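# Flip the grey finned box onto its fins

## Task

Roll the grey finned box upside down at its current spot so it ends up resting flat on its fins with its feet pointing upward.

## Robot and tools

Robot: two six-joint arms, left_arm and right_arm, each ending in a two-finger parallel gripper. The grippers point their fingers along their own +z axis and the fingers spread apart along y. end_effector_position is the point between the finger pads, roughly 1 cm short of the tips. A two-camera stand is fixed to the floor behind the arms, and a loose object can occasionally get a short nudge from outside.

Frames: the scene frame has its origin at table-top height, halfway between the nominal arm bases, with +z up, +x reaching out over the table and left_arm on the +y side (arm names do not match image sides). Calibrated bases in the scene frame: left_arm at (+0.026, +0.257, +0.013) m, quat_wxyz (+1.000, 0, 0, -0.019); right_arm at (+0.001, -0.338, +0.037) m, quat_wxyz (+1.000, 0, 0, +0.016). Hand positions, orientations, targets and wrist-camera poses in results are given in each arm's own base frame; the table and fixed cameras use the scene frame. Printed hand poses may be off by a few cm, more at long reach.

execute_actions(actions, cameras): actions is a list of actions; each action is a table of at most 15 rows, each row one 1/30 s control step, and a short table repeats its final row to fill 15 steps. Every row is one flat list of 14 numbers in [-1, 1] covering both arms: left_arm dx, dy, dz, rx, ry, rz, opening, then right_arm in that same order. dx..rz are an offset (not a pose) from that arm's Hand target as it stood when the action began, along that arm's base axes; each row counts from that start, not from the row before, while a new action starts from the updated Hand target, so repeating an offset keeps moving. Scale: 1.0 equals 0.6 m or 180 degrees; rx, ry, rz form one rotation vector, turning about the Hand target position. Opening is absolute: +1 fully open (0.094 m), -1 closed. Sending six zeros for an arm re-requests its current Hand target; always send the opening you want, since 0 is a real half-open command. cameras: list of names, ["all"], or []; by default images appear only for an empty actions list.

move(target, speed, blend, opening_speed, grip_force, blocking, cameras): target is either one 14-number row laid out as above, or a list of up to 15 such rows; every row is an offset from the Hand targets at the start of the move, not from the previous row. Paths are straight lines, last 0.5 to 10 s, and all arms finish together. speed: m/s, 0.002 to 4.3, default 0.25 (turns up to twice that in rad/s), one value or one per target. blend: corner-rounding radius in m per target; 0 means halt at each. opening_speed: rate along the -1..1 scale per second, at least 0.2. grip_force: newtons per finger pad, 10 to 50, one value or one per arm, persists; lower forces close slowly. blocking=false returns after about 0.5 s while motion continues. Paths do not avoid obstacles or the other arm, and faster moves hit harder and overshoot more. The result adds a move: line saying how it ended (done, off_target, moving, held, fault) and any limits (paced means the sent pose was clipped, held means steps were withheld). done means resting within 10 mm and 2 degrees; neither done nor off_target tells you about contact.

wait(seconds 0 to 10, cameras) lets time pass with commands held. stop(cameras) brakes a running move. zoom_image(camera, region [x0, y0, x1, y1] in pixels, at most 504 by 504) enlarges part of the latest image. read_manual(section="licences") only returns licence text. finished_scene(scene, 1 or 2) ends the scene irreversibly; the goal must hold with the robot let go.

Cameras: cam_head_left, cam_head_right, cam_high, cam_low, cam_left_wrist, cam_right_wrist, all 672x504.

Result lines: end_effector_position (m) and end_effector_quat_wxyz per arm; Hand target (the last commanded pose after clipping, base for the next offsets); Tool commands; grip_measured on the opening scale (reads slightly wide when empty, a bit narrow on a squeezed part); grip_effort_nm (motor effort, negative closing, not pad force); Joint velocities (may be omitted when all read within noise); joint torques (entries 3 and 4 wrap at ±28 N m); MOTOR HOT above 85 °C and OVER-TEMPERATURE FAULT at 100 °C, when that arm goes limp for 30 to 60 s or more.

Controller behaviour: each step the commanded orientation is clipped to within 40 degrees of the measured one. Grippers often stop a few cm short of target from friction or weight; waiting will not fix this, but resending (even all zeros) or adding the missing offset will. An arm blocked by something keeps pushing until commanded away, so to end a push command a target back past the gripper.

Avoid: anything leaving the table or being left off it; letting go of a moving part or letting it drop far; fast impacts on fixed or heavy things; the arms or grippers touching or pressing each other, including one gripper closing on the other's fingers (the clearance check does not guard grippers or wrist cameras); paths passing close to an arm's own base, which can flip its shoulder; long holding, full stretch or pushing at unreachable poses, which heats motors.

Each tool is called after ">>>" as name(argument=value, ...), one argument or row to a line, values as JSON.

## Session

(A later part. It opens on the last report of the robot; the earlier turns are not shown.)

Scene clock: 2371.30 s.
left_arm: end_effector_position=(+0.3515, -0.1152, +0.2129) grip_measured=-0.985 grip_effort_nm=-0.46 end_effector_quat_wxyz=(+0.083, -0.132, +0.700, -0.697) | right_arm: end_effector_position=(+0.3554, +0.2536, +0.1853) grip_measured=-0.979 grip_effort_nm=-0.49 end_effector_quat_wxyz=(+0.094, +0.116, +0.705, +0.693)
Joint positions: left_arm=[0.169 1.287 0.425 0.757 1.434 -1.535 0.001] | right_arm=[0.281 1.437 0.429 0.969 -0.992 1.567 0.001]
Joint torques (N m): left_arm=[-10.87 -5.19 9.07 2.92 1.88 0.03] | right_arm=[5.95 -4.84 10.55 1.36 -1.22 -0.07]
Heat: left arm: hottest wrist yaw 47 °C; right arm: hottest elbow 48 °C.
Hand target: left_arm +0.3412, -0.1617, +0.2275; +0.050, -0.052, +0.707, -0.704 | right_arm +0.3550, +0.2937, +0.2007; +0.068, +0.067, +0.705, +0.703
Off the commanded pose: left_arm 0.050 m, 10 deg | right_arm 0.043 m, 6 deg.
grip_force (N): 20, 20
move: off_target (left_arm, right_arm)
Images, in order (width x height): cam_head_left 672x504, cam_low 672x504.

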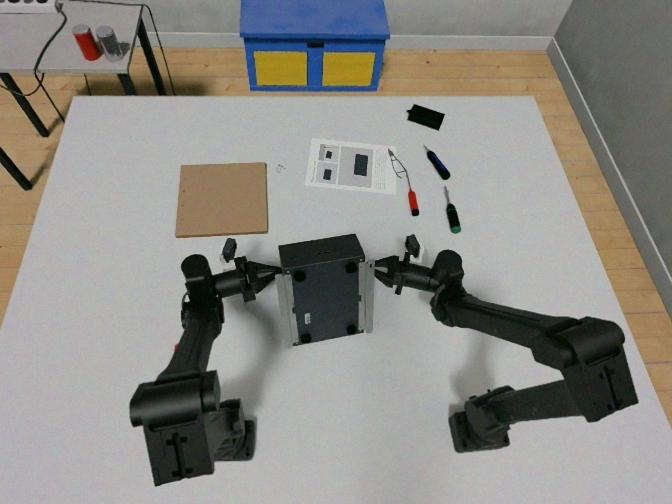

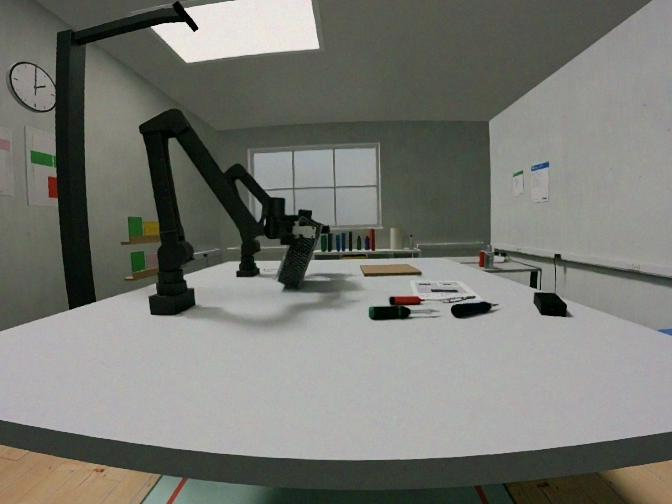

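>>> move(
  target=[0.048, -0.004, -0.008, 0, 0, -0.01, -1, 0.038, 0.008, -0.005, 0, 0, 0.01, -1],
  speed=0.03,
  cameras=["cam_head_left", "cam_low"],
)

>>> zoom_image(
  camera="cam_head_left",
  region=[240, 220, 440, 360],
)

>>> zoom_image(
  camera="cam_low",
  region=[200, 180, 400, 330],
)

Scene clock: 2382.70 s.
left_arm: end_effector_position=(+0.3744, -0.1121, +0.2122) grip_measured=-0.985 grip_effort_nm=-0.46 end_effector_quat_wxyz=(+0.073, -0.112, +0.702, -0.700) | right_arm: end_effector_position=(+0.3887, +0.2571, +0.1810) grip_measured=-0.979 grip_effort_nm=-0.48 end_effector_quat_wxyz=(+0.086, +0.114, +0.707, +0.693)
Joint positions: left_arm=[0.17 1.377 0.502 0.769 1.478 -1.52 0.001] | right_arm=[0.26 1.528 0.521 0.96 -1.027 1.567 0.001]
Joint torques (N m): left_arm=[-11.81 -5.71 9.31 2.65 1 0] | right_arm=[6.12 -7.77 9.21 1.81 -1.85 -0.11]
Heat: left arm: hottest elbow 45 °C; right arm: hottest elbow 46 °C.
Hand target: left_arm +0.3699, -0.1642, +0.2228; +0.039, -0.040, +0.707, -0.705 | right_arm +0.3779, +0.2985, +0.1977; +0.057, +0.056, +0.706, +0.704
Off the commanded pose: left_arm 0.053 m, 9 deg | right_arm 0.046 m, 8 deg.
grip_force (N): 20, 20
move: off_target (left_arm, right_arm)
Images, in order (width x height): cam_head_left 672x504, cam_low 672x504.

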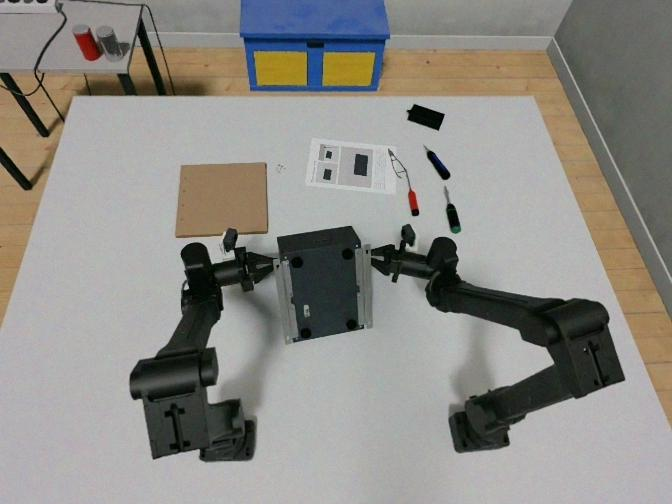

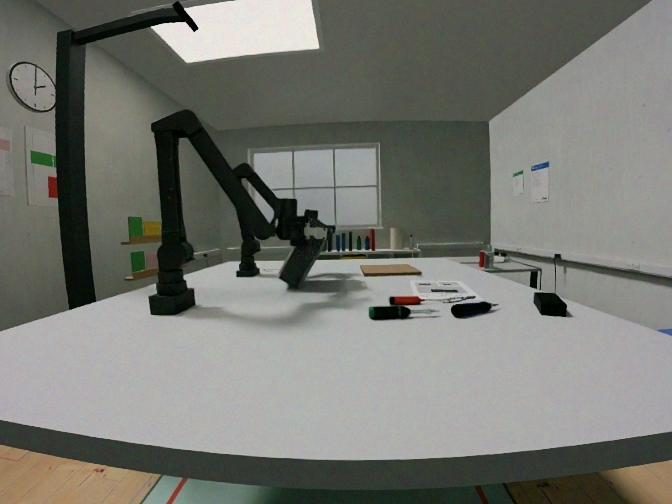

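Scaled by 2.520.

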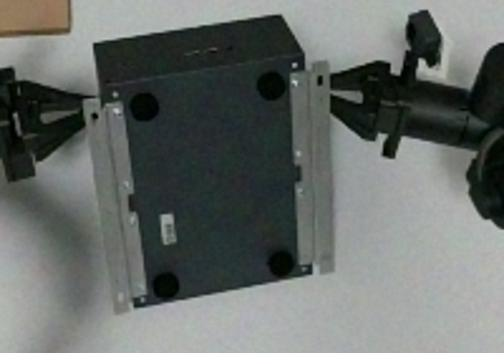

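Scaled by 2.520.

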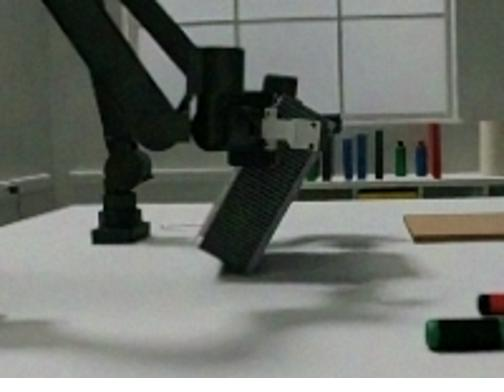

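>>> move(
  target=[0.052, -0.003, -0.014, 0, 0, 0, -1, 0.032, 0.005, -0.01, 0, 0, 0.02, -1],
  speed=0.03,
  cameras=["cam_head_left", "cam_low"],
)

>>> zoom_image(
  camera="cam_head_left",
  region=[240, 220, 440, 360],
)

>>> zoom_image(
  camera="cam_low",
  region=[200, 180, 400, 330],
)

Scene clock: 2397.77 s.
left_arm: end_effector_position=(+0.4041, -0.1116, +0.2029) grip_measured=-0.985 grip_effort_nm=-0.45 end_effector_quat_wxyz=(+0.070, -0.110, +0.702, -0.700) | right_arm: end_effector_position=(+0.4107, +0.2560, +0.1736) grip_measured=-0.979 grip_effort_nm=-0.48 end_effector_quat_wxyz=(+0.064, +0.097, +0.709, +0.696)
Joint positions: left_arm=[0.158 1.48 0.575 0.792 1.473 -1.514 0.001] | right_arm=[0.23 1.612 0.599 0.96 -1.113 1.567 0.001]
Joint torques (N m): left_arm=[-11.52 -7.36 9.28 2.74 0.86 -0.05] | right_arm=[6.53 -9.23 8.81 1.74 -1.83 -0.15]
Heat: left arm: hottest elbow 44 °C; right arm: hottest elbow 45 °C.
Hand target: left_arm +0.4011, -0.1659, +0.2144; +0.040, -0.041, +0.707, -0.705 | right_arm +0.3970, +0.3016, +0.1916; +0.034, +0.034, +0.707, +0.706
Off the commanded pose: left_arm 0.056 m, 9 deg | right_arm 0.051 m, 8 deg.
grip_force (N): 20, 20
move: off_target (left_arm, right_arm)
Images, in order (width x height): cam_head_left 672x504, cam_low 672x504.

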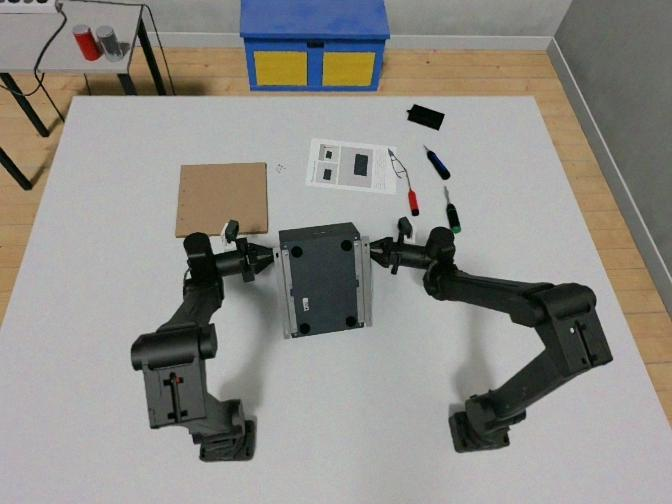

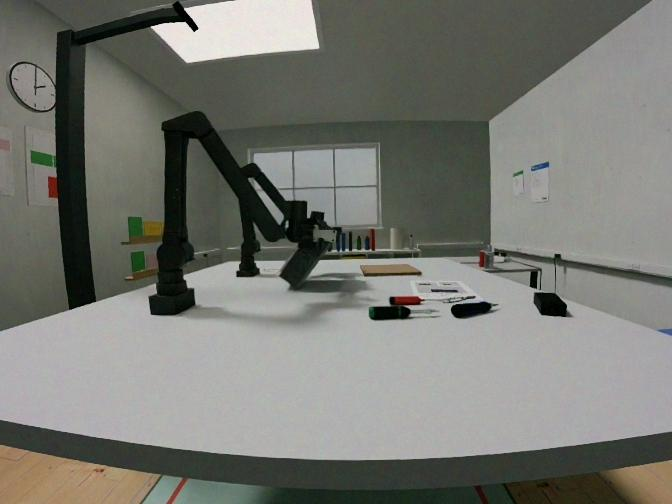

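Scaled by 2.520.

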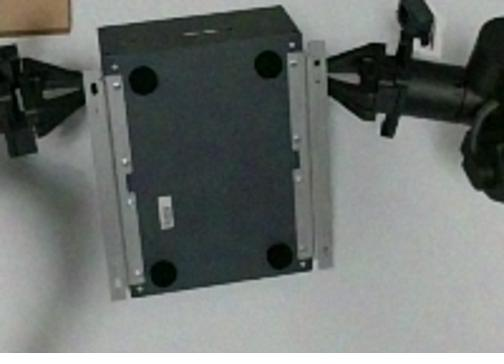

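Scaled by 2.520.

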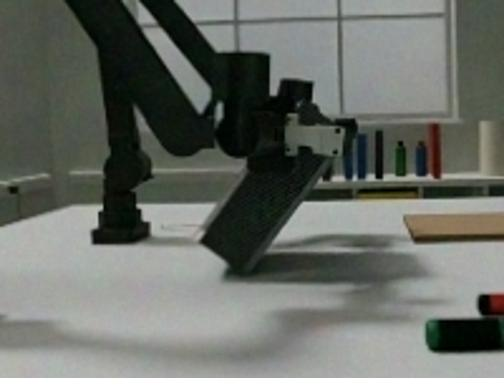

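>>> move(
  target=[0.06, -0.008, -0.038, 0, 0, 0, -1, 0.058, 0.016, -0.031, 0, 0, 0.02, -1],
  speed=0.03,
  cameras=["cam_head_left", "cam_low"],
)

>>> zoom_image(
  camera="cam_head_left",
  region=[240, 220, 440, 360],
)

>>> zoom_image(
  camera="cam_low",
  region=[200, 180, 400, 330],
)

Scene clock: 2414.10 s.
left_arm: end_effector_position=(+0.4366, -0.1110, +0.1682) grip_measured=-0.985 grip_effort_nm=-0.45 end_effector_quat_wxyz=(+0.061, -0.123, +0.703, -0.698) | right_arm: end_effector_position=(+0.4377, +0.2556, +0.1353) grip_measured=-0.979 grip_effort_nm=-0.48 end_effector_quat_wxyz=(+0.021, +0.098, +0.715, +0.691)
Joint positions: left_arm=[0.146 1.639 0.642 0.843 1.455 -1.504 0.001] | right_arm=[0.204 1.77 0.691 0.96 -1.198 1.567 0.001]
Joint torques (N m): left_arm=[-11.75 -10.58 9.55 3.18 1.03 -0.17] | right_arm=[8.06 -12.86 10.04 2.93 -1.56 -0.01]
Heat: left arm: hottest elbow 44 °C; right arm: hottest elbow 44 °C.
Hand target: left_arm +0.4371, -0.1707, +0.1915; +0.040, -0.041, +0.707, -0.705 | right_arm +0.4318, +0.3111, +0.1730; +0.012, +0.011, +0.708, +0.706
Off the commanded pose: left_arm 0.064 m, 10 deg | right_arm 0.067 m, 10 deg.
grip_force (N): 20, 20
move: off_target (left_arm, right_arm)
Images, in order (width x height): cam_head_left 672x504, cam_low 672x504.

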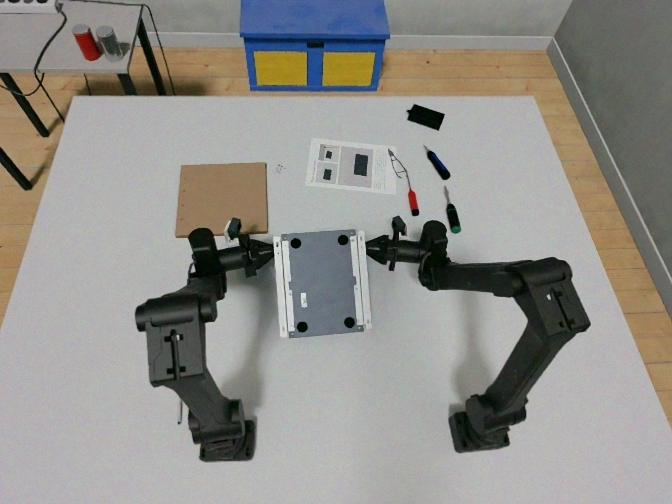

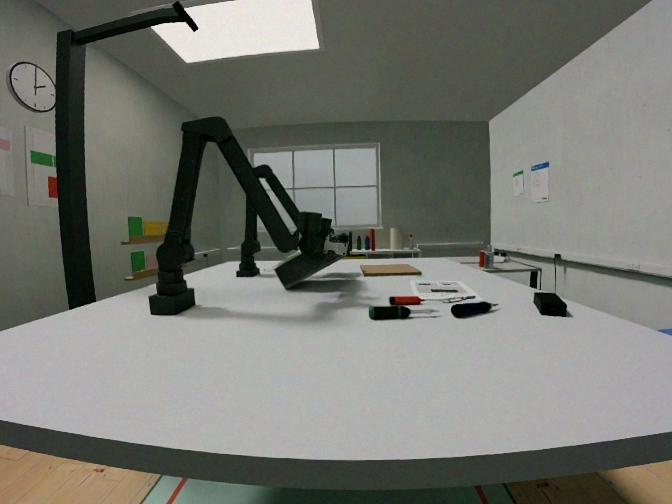

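Scaled by 2.520.

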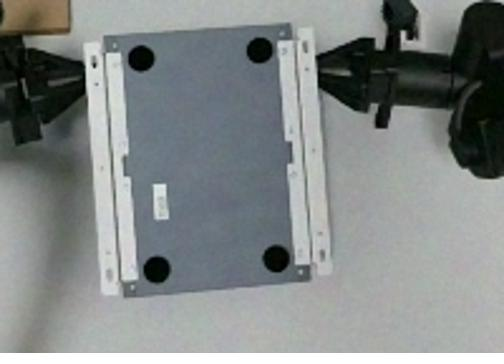

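Scaled by 2.520.

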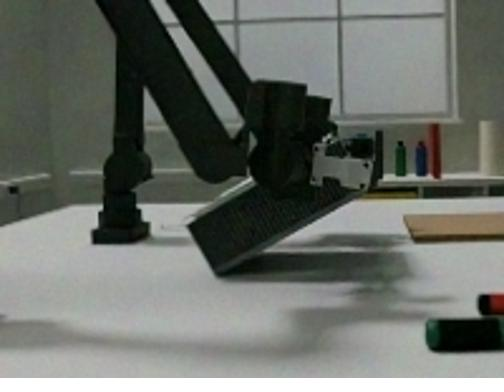

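>>> move(
  target=[0.05, -0.008, -0.048, 0.028, 0.002, 0, -1, 0.053, 0.008, -0.055, -0.028, 0.001, 0, -1],
  speed=0.03,
  cameras=["cam_head_left", "cam_low"],
)

>>> zoom_image(
  camera="cam_head_left",
  region=[240, 220, 440, 360],
)

>>> zoom_image(
  camera="cam_low",
  region=[200, 180, 400, 330],
)

Scene clock: 2440.37 s.
left_arm: end_effector_position=(+0.4667, -0.1071, +0.1305) grip_measured=-0.985 grip_effort_nm=-0.45 end_effector_quat_wxyz=(+0.067, -0.130, +0.734, -0.664) | right_arm: end_effector_position=(+0.4669, +0.2578, +0.1012) grip_measured=-0.979 grip_effort_nm=-0.49 end_effector_quat_wxyz=(+0.016, +0.096, +0.746, +0.659)
Joint positions: left_arm=[0.142 1.685 0.775 0.215 1.397 -0.957 0.001] | right_arm=[0.196 1.831 0.797 0.666 -1.199 1.329 0.001]
Joint torques (N m): left_arm=[-12.57 -13.33 10.04 1.55 1.95 -0.05] | right_arm=[7.88 -15.15 10.04 2.35 -1.54 -0.16]
Heat: left arm: hottest elbow 44 °C; right arm: hottest elbow 45 °C.
Hand target: left_arm +0.4671, -0.1756, +0.1627; +0.039, -0.041, +0.738, -0.673 | right_arm +0.4636, +0.3159, +0.1399; +0.012, +0.012, +0.738, +0.674
Off the commanded pose: left_arm 0.076 m, 11 deg | right_arm 0.070 m, 10 deg.
grip_force (N): 20, 20
move: off_target (left_arm, right_arm)
Images, in order (width x height): cam_head_left 672x504, cam_low 672x504.

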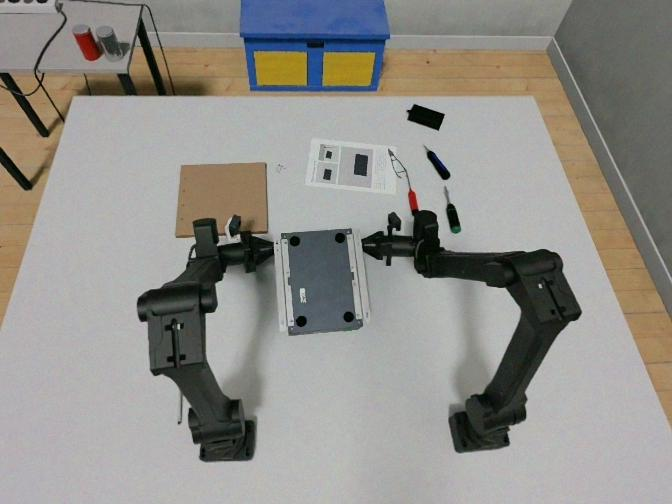

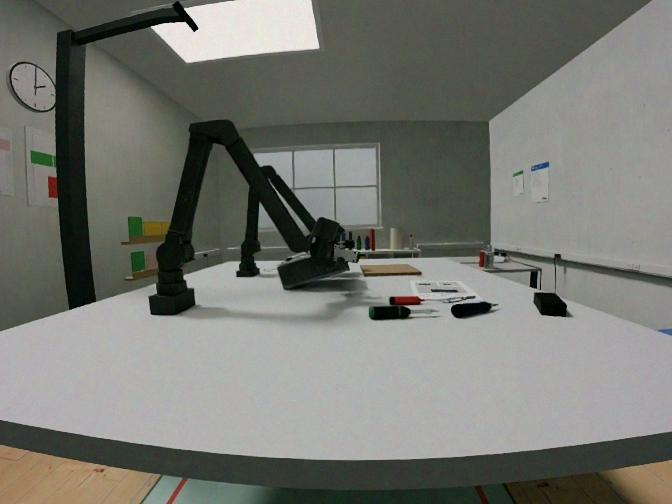

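Scaled by 2.520.

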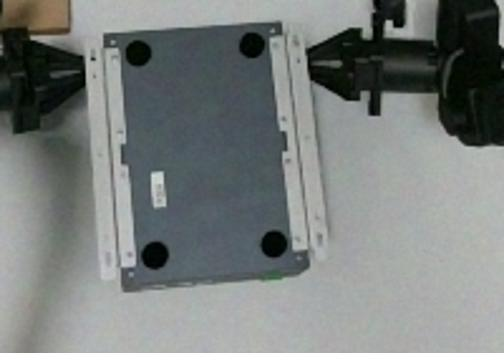

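Scaled by 2.520.

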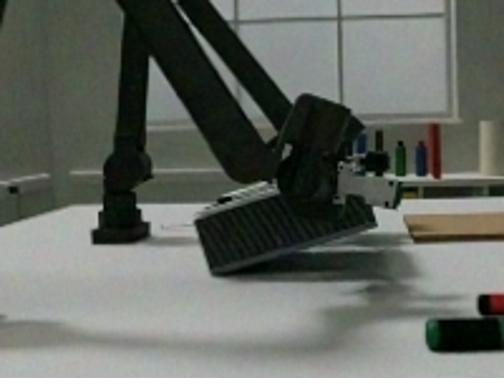

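>>> move(
  target=[0.028, -0.006, -0.052, 0.028, 0.002, 0, -1, 0.028, 0.006, -0.05, -0.028, 0.001, 0, -1],
  speed=0.03,
  cameras=["cam_head_left", "cam_low"],
)

>>> zoom_image(
  camera="cam_head_left",
  region=[240, 220, 440, 360],
)

>>> zoom_image(
  camera="cam_low",
  region=[200, 180, 400, 330],
)

Scene clock: 2451.47 s.
left_arm: end_effector_position=(+0.4795, -0.1059, +0.0977) grip_measured=-0.985 grip_effort_nm=-0.45 end_effector_quat_wxyz=(+0.066, -0.128, +0.772, -0.619) | right_arm: end_effector_position=(+0.4795, +0.2581, +0.0712) grip_measured=-0.979 grip_effort_nm=-0.49 end_effector_quat_wxyz=(+0.014, +0.094, +0.776, +0.624)
Joint positions: left_arm=[0.132 1.742 0.873 -0.165 1.304 -0.612 0.001] | right_arm=[0.196 1.865 0.865 0.401 -1.166 1.107 0.001]
Joint torques (N m): left_arm=[-12.75 -13.63 10.5 1.13 2.83 -0.1] | right_arm=[7.77 -14.97 10.51 2.1 -1.74 -0.1]
Heat: left arm: hottest elbow 45 °C; right arm: hottest elbow 46 °C.
Hand target: left_arm +0.4838, -0.1792, +0.1315; +0.038, -0.041, +0.767, -0.640 | right_arm +0.4804, +0.3196, +0.1101; +0.011, +0.012, +0.767, +0.641
Off the commanded pose: left_arm 0.081 m, 11 deg | right_arm 0.073 m, 10 deg.
grip_force (N): 20, 20
move: off_target (left_arm, right_arm)
Images, in order (width x height): cam_head_left 672x504, cam_low 672x504.

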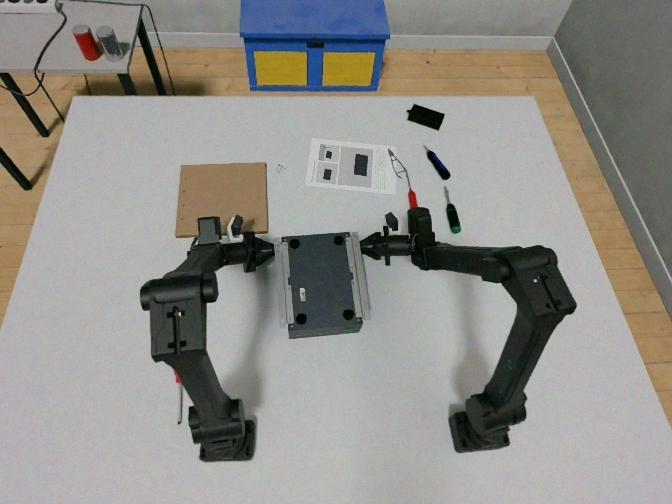

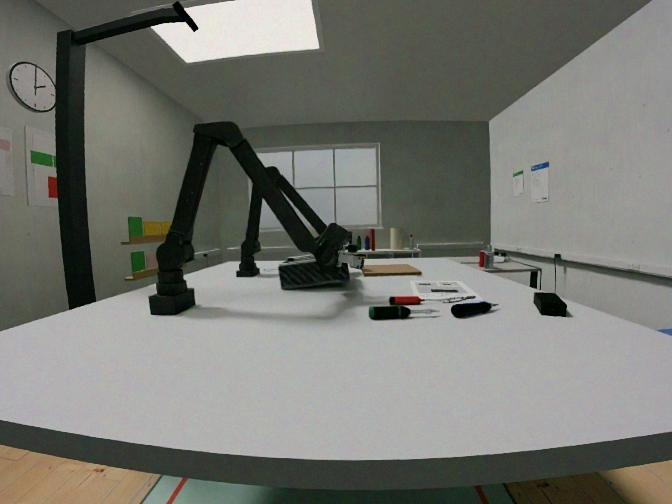

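Scaled by 2.520.

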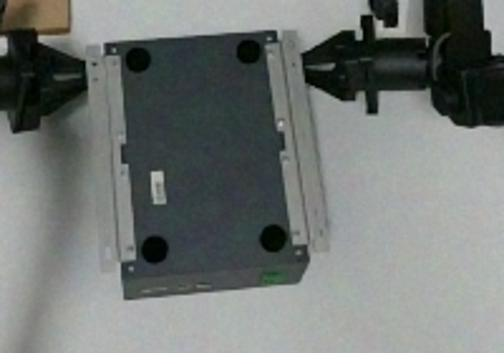

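Scaled by 2.520.

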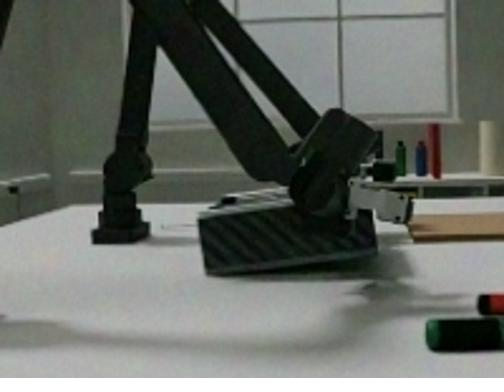

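>>> move(
  target=[0.014, -0.002, -0.045, 0.02, 0.002, 0, -1, 0.014, 0.002, -0.045, -0.02, 0.001, 0, -1],
  speed=0.025,
  cameras=["cam_head_left", "cam_low"],
)

>>> zoom_image(
  camera="cam_low",
  region=[200, 180, 400, 330],
)

Scene clock: 2460.87 s.
left_arm: end_effector_position=(+0.4823, -0.1073, +0.0736) grip_measured=-0.985 grip_effort_nm=-0.45 end_effector_quat_wxyz=(+0.061, -0.124, +0.793, -0.593) | right_arm: end_effector_position=(+0.4826, +0.2569, +0.0485) grip_measured=-0.979 grip_effort_nm=-0.49 end_effector_quat_wxyz=(+0.011, +0.090, +0.794, +0.600)
Joint positions: left_arm=[0.123 1.788 0.908 -0.273 1.25 -0.492 0.001] | right_arm=[0.196 1.897 0.9 0.263 -1.142 0.978 0.001]
Joint torques (N m): left_arm=[-12.75 -13.33 10.86 1.06 2.67 -0.15] | right_arm=[8.12 -15.15 10.92 1.85 -1.38 -0.13]
Heat: left arm: hottest elbow 45 °C; right arm: hottest elbow 47 °C.
Hand target: left_arm +0.4923, -0.1804, +0.1044; +0.037, -0.042, +0.787, -0.615 | right_arm +0.4888, +0.3208, +0.0831; +0.010, +0.013, +0.787, +0.617
Off the commanded pose: left_arm 0.080 m, 10 deg | right_arm 0.073 m, 9 deg.
grip_force (N): 20, 20
move: off_target (left_arm, right_arm)
Images, in order (width x height): cam_head_left 672x504, cam_low 672x504.

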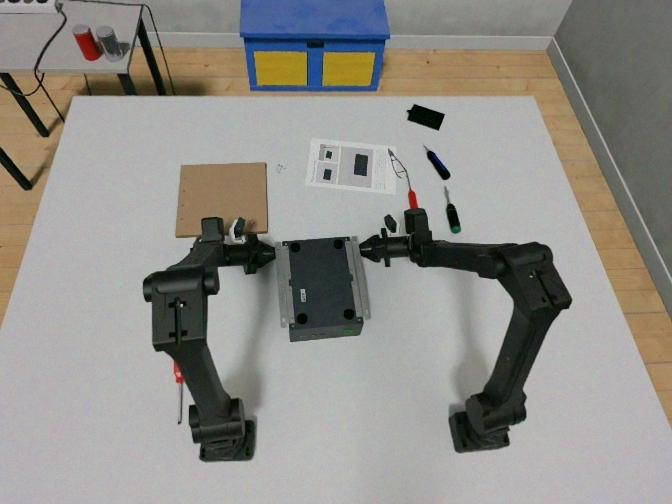

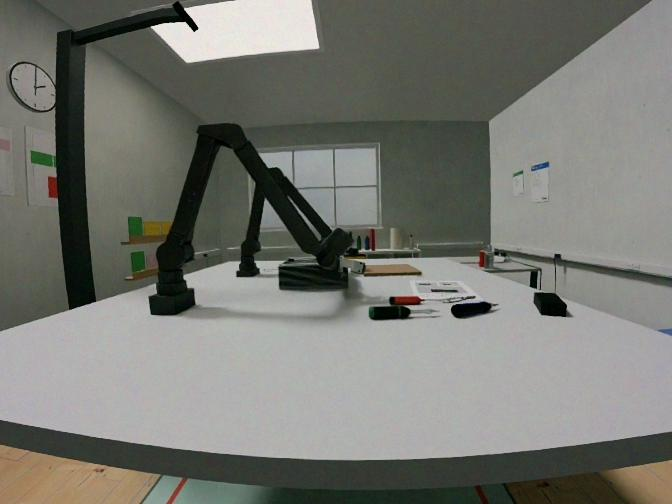

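Scaled by 2.520.

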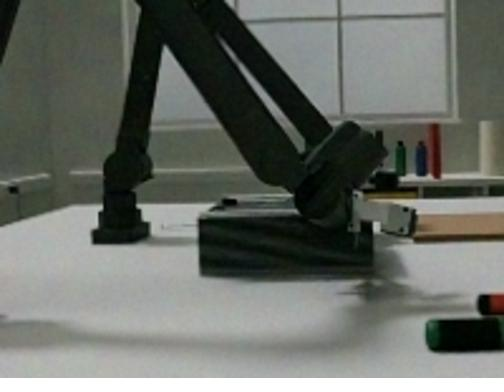

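>>> move(
  target=[-0.004, 0, -0.035, 0.0, 0.0, 0, -1, -0.002, 0, -0.035, 0, 0, 0, -1],
  speed=0.025,
  cameras=["cam_head_left", "cam_low"],
)

>>> zoom_image(
  camera="cam_low",
  region=[200, 180, 400, 330],
)

Scene clock: 2466.67 s.
left_arm: end_effector_position=(+0.4827, -0.1080, +0.0729) grip_measured=-0.985 grip_effort_nm=-0.45 end_effector_quat_wxyz=(+0.064, -0.115, +0.790, -0.598) | right_arm: end_effector_position=(+0.4836, +0.2576, +0.0467) grip_measured=-0.979 grip_effort_nm=-0.49 end_effector_quat_wxyz=(+0.013, +0.082, +0.792, +0.605)
Joint positions: left_arm=[0.123 1.796 0.91 -0.263 1.264 -0.478 0.001] | right_arm=[0.196 1.91 0.902 0.287 -1.154 0.976 0.001]
Joint torques (N m): left_arm=[-12.92 -11.46 9.66 2.24 2.07 -0.16] | right_arm=[7.77 -12.04 10.26 2.74 -0.9 -0.14]
Heat: left arm: hottest elbow 46 °C; right arm: hottest elbow 46 °C.
Hand target: left_arm +0.4898, -0.1804, +0.0835; +0.037, -0.042, +0.787, -0.615 | right_arm +0.4876, +0.3208, +0.0621; +0.010, +0.013, +0.787, +0.617
Off the commanded pose: left_arm 0.074 m, 9 deg | right_arm 0.065 m, 8 deg.
grip_force (N): 20, 20
move: off_target (left_arm, right_arm)
Images, in order (width x height): cam_head_left 672x504, cam_low 672x504.

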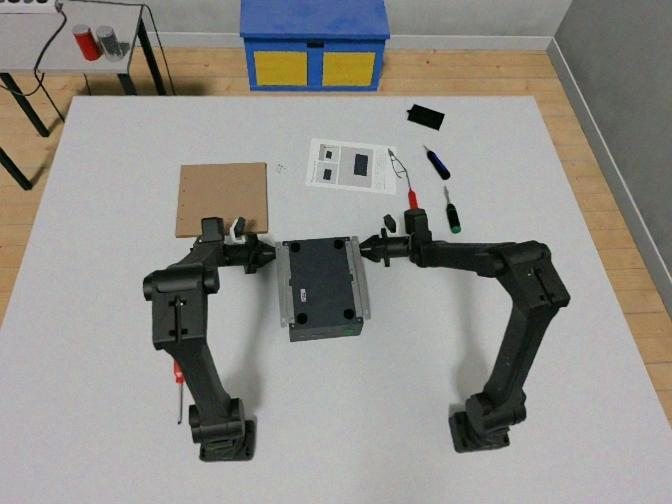

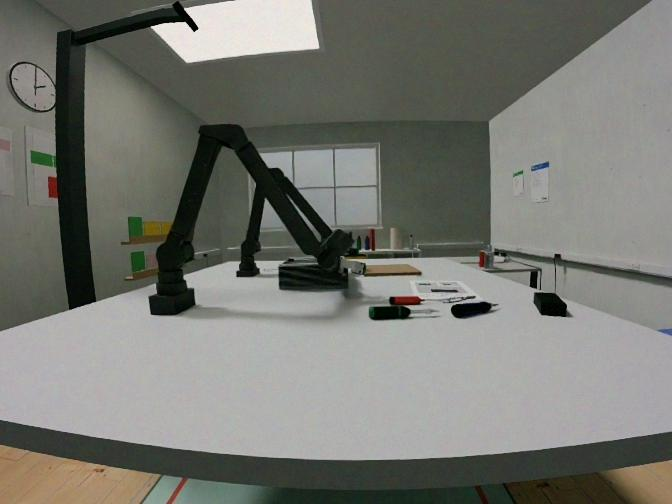

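Scaled by 2.520.

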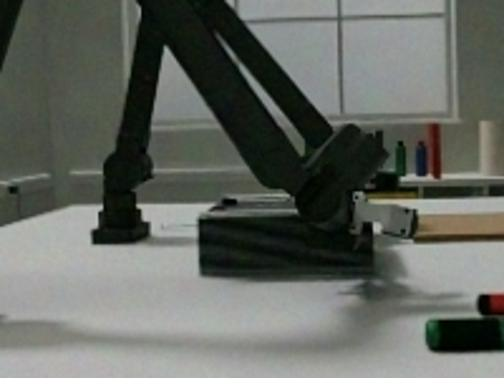

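>>> move(
  target=[-0.008, 0, -0.02, 0.0, 0.0, 0, -1, -0.005, 0, -0.025, 0, 0, 0, -1],
  speed=0.03,
)

>>> move(
  target=[0, 0.22, 0.0, 0.0, 0.0, 0, -1, 0, -0.21, 0.0, 0, 0, 0, -1],
  speed=0.06,
  cameras=["all"],
)

Scene clock: 2480.97 s.
left_arm: end_effector_position=(+0.4855, -0.1081, +0.0726) grip_measured=-0.985 grip_effort_nm=-0.45 end_effector_quat_wxyz=(+0.074, -0.105, +0.788, -0.602) | right_arm: end_effector_position=(+0.4863, +0.2575, +0.0461) grip_measured=-0.979 grip_effort_nm=-0.49 end_effector_quat_wxyz=(+0.025, +0.070, +0.787, +0.612)
Joint positions: left_arm=[0.123 1.804 0.91 -0.23 1.273 -0.474 0.001] | right_arm=[0.193 1.924 0.902 0.338 -1.165 0.976 0.001]
Joint torques (N m): left_arm=[-12.63 -10.34 8.32 2.25 1.68 -0.16] | right_arm=[8.88 -11.05 9.42 2.51 -0.31 -0.09]
Heat: left arm: hottest elbow 47 °C; right arm: hottest elbow 46 °C.
Hand target: left_arm +0.4850, -0.1804, +0.0714; +0.037, -0.042, +0.787, -0.615 | right_arm +0.4847, +0.3207, +0.0470; +0.010, +0.013, +0.787, +0.617
Off the commanded pose: left_arm 0.072 m, 8 deg | right_arm 0.063 m, 7 deg.
grip_force (N): 20, 20
move: off_target (left_arm, right_arm)

Scene clock: 2484.30 s.
left_arm: end_effector_position=(+0.4761, -0.0537, +0.0784) grip_measured=-0.985 grip_effort_nm=-0.45 end_effector_quat_wxyz=(+0.037, -0.043, +0.786, -0.615) | right_arm: end_effector_position=(+0.4694, +0.1994, +0.0404) grip_measured=-0.979 grip_effort_nm=-0.48 end_effector_quat_wxyz=(-0.003, +0.019, +0.788, +0.615)
Joint positions: left_arm=[0.246 1.974 1.2 -1.287 1.296 0.512 0.001] | right_arm=[0.067 1.929 0.989 -0.305 -1.31 0.367 0.001]
Joint torques (N m): left_arm=[-0.32 -12.28 8.03 -0.5 0.53 0.03] | right_arm=[-2.2 -13.92 7.42 0.65 -0.86 -0.22]
Heat: left arm: hottest elbow 46 °C; right arm: hottest elbow 45 °C.
Hand target: left_arm +0.4850, -0.0484, +0.0715; +0.037, -0.042, +0.786, -0.615 | right_arm +0.4846, +0.1948, +0.0471; +0.010, +0.013, +0.787, +0.617
Off the commanded pose: left_arm 0.012 m, 0 deg | right_arm 0.017 m, 2 deg.
grip_force (N): 20, 20
move: off_target (left_arm, right_arm)

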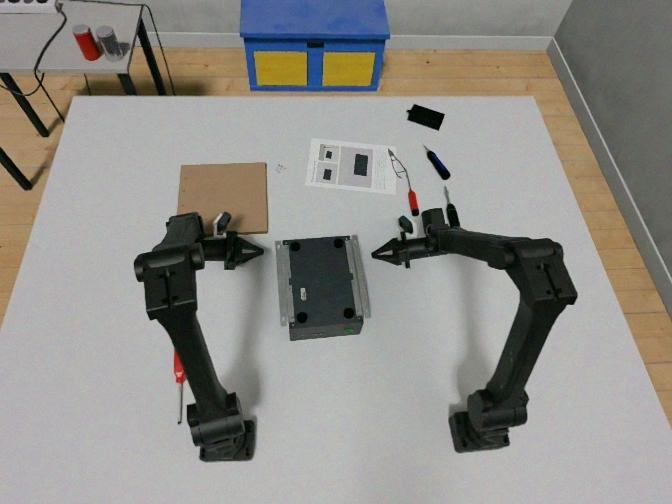

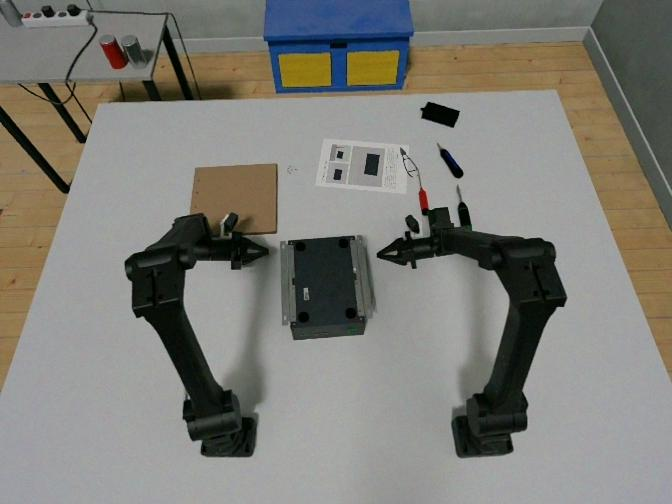

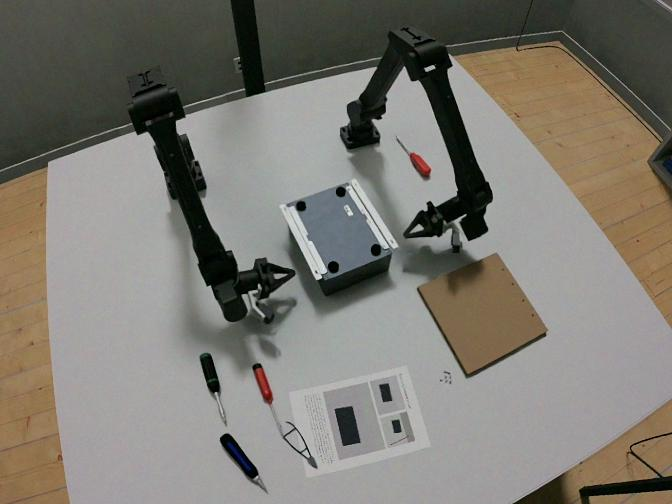

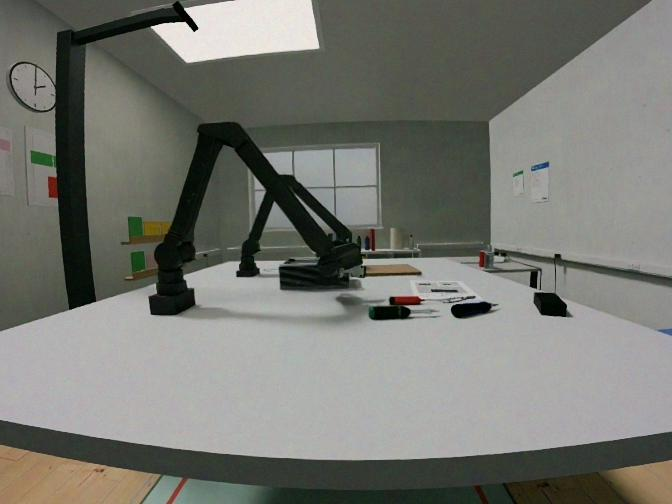

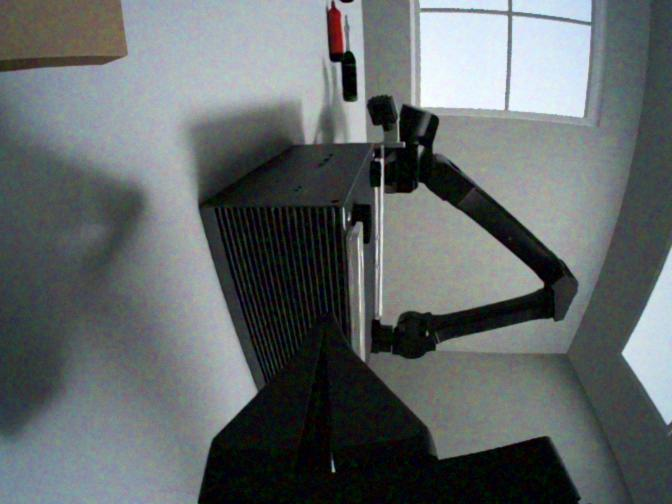

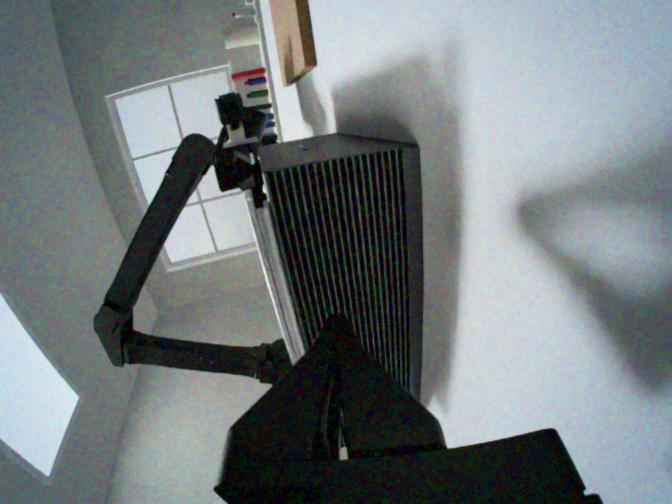

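>>> move(
  target=[
    [0, 0.03, 0.18, 0.0, 0.0, 0, -1, -0.02, -0.03, 0.18, 0, 0, 0, -1],
    [-0.15, 0.1, 0.25, 0.0, 0.0, 0, -1, -0.15, -0.1, 0.25, 0, 0, 0, -1],
  ],
  speed=0.12,
  blend=0.03,
  cameras=["cam_head_left", "cam_high"],
)

Scene clock: 2495.53 s.
left_arm: end_effector_position=(+0.3990, +0.0093, +0.2176) grip_measured=-0.985 grip_effort_nm=-0.45 end_effector_quat_wxyz=(+0.081, -0.074, +0.807, -0.581) | right_arm: end_effector_position=(+0.3831, +0.1410, +0.1924) grip_measured=-0.979 grip_effort_nm=-0.49 end_effector_quat_wxyz=(-0.001, +0.015, +0.786, +0.618)
Joint positions: left_arm=[0.441 1.595 1.124 -1.668 1.191 0.649 0.001] | right_arm=[-0.073 1.533 0.964 -1.221 -1.327 -0.206 0.001]
Joint torques (N m): left_arm=[-0.09 -11.63 6.63 -0.62 0.49 -0.12] | right_arm=[-1.49 -8.7 8.54 -0.08 -0.61 -0.2]
Heat: left arm: hottest elbow 46 °C; right arm: hottest elbow 44 °C.
Hand target: left_arm +0.3950, +0.0116, +0.2214; +0.037, -0.042, +0.787, -0.615 | right_arm +0.3947, +0.1347, +0.1971; +0.010, +0.013, +0.787, +0.617
Off the commanded pose: left_arm 0.006 m, 8 deg | right_arm 0.014 m, 1 deg.
joint sent to its limit (left arm) — joint 4 (wrist pitch), lower limit. The joint targets are off in orientation, not in position.
grip_force (N): 20, 20
move: off_target (left_arm, right_arm)
Images, in order (width x height): cam_head_left 672x504, cam_high 672x504.

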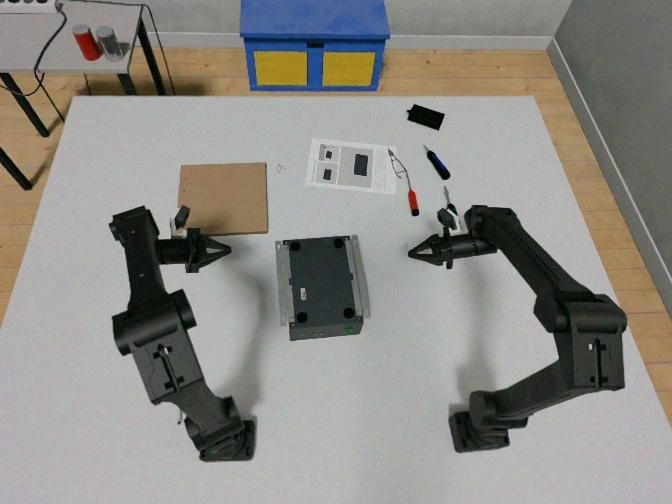

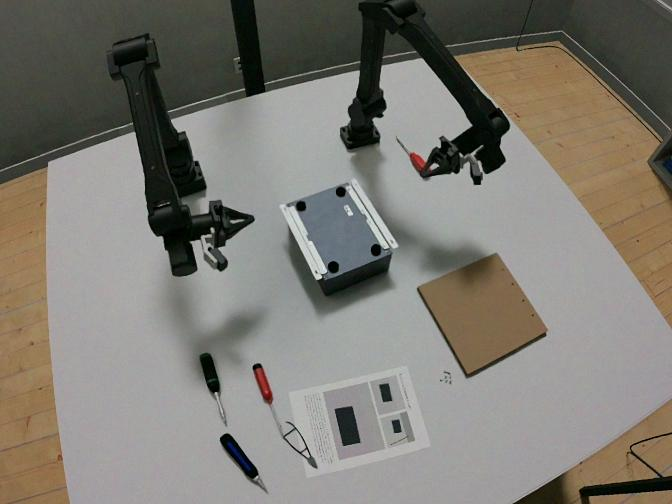

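>>> finished_scene(
  scene=1,
)

The scene is finished: the task was done.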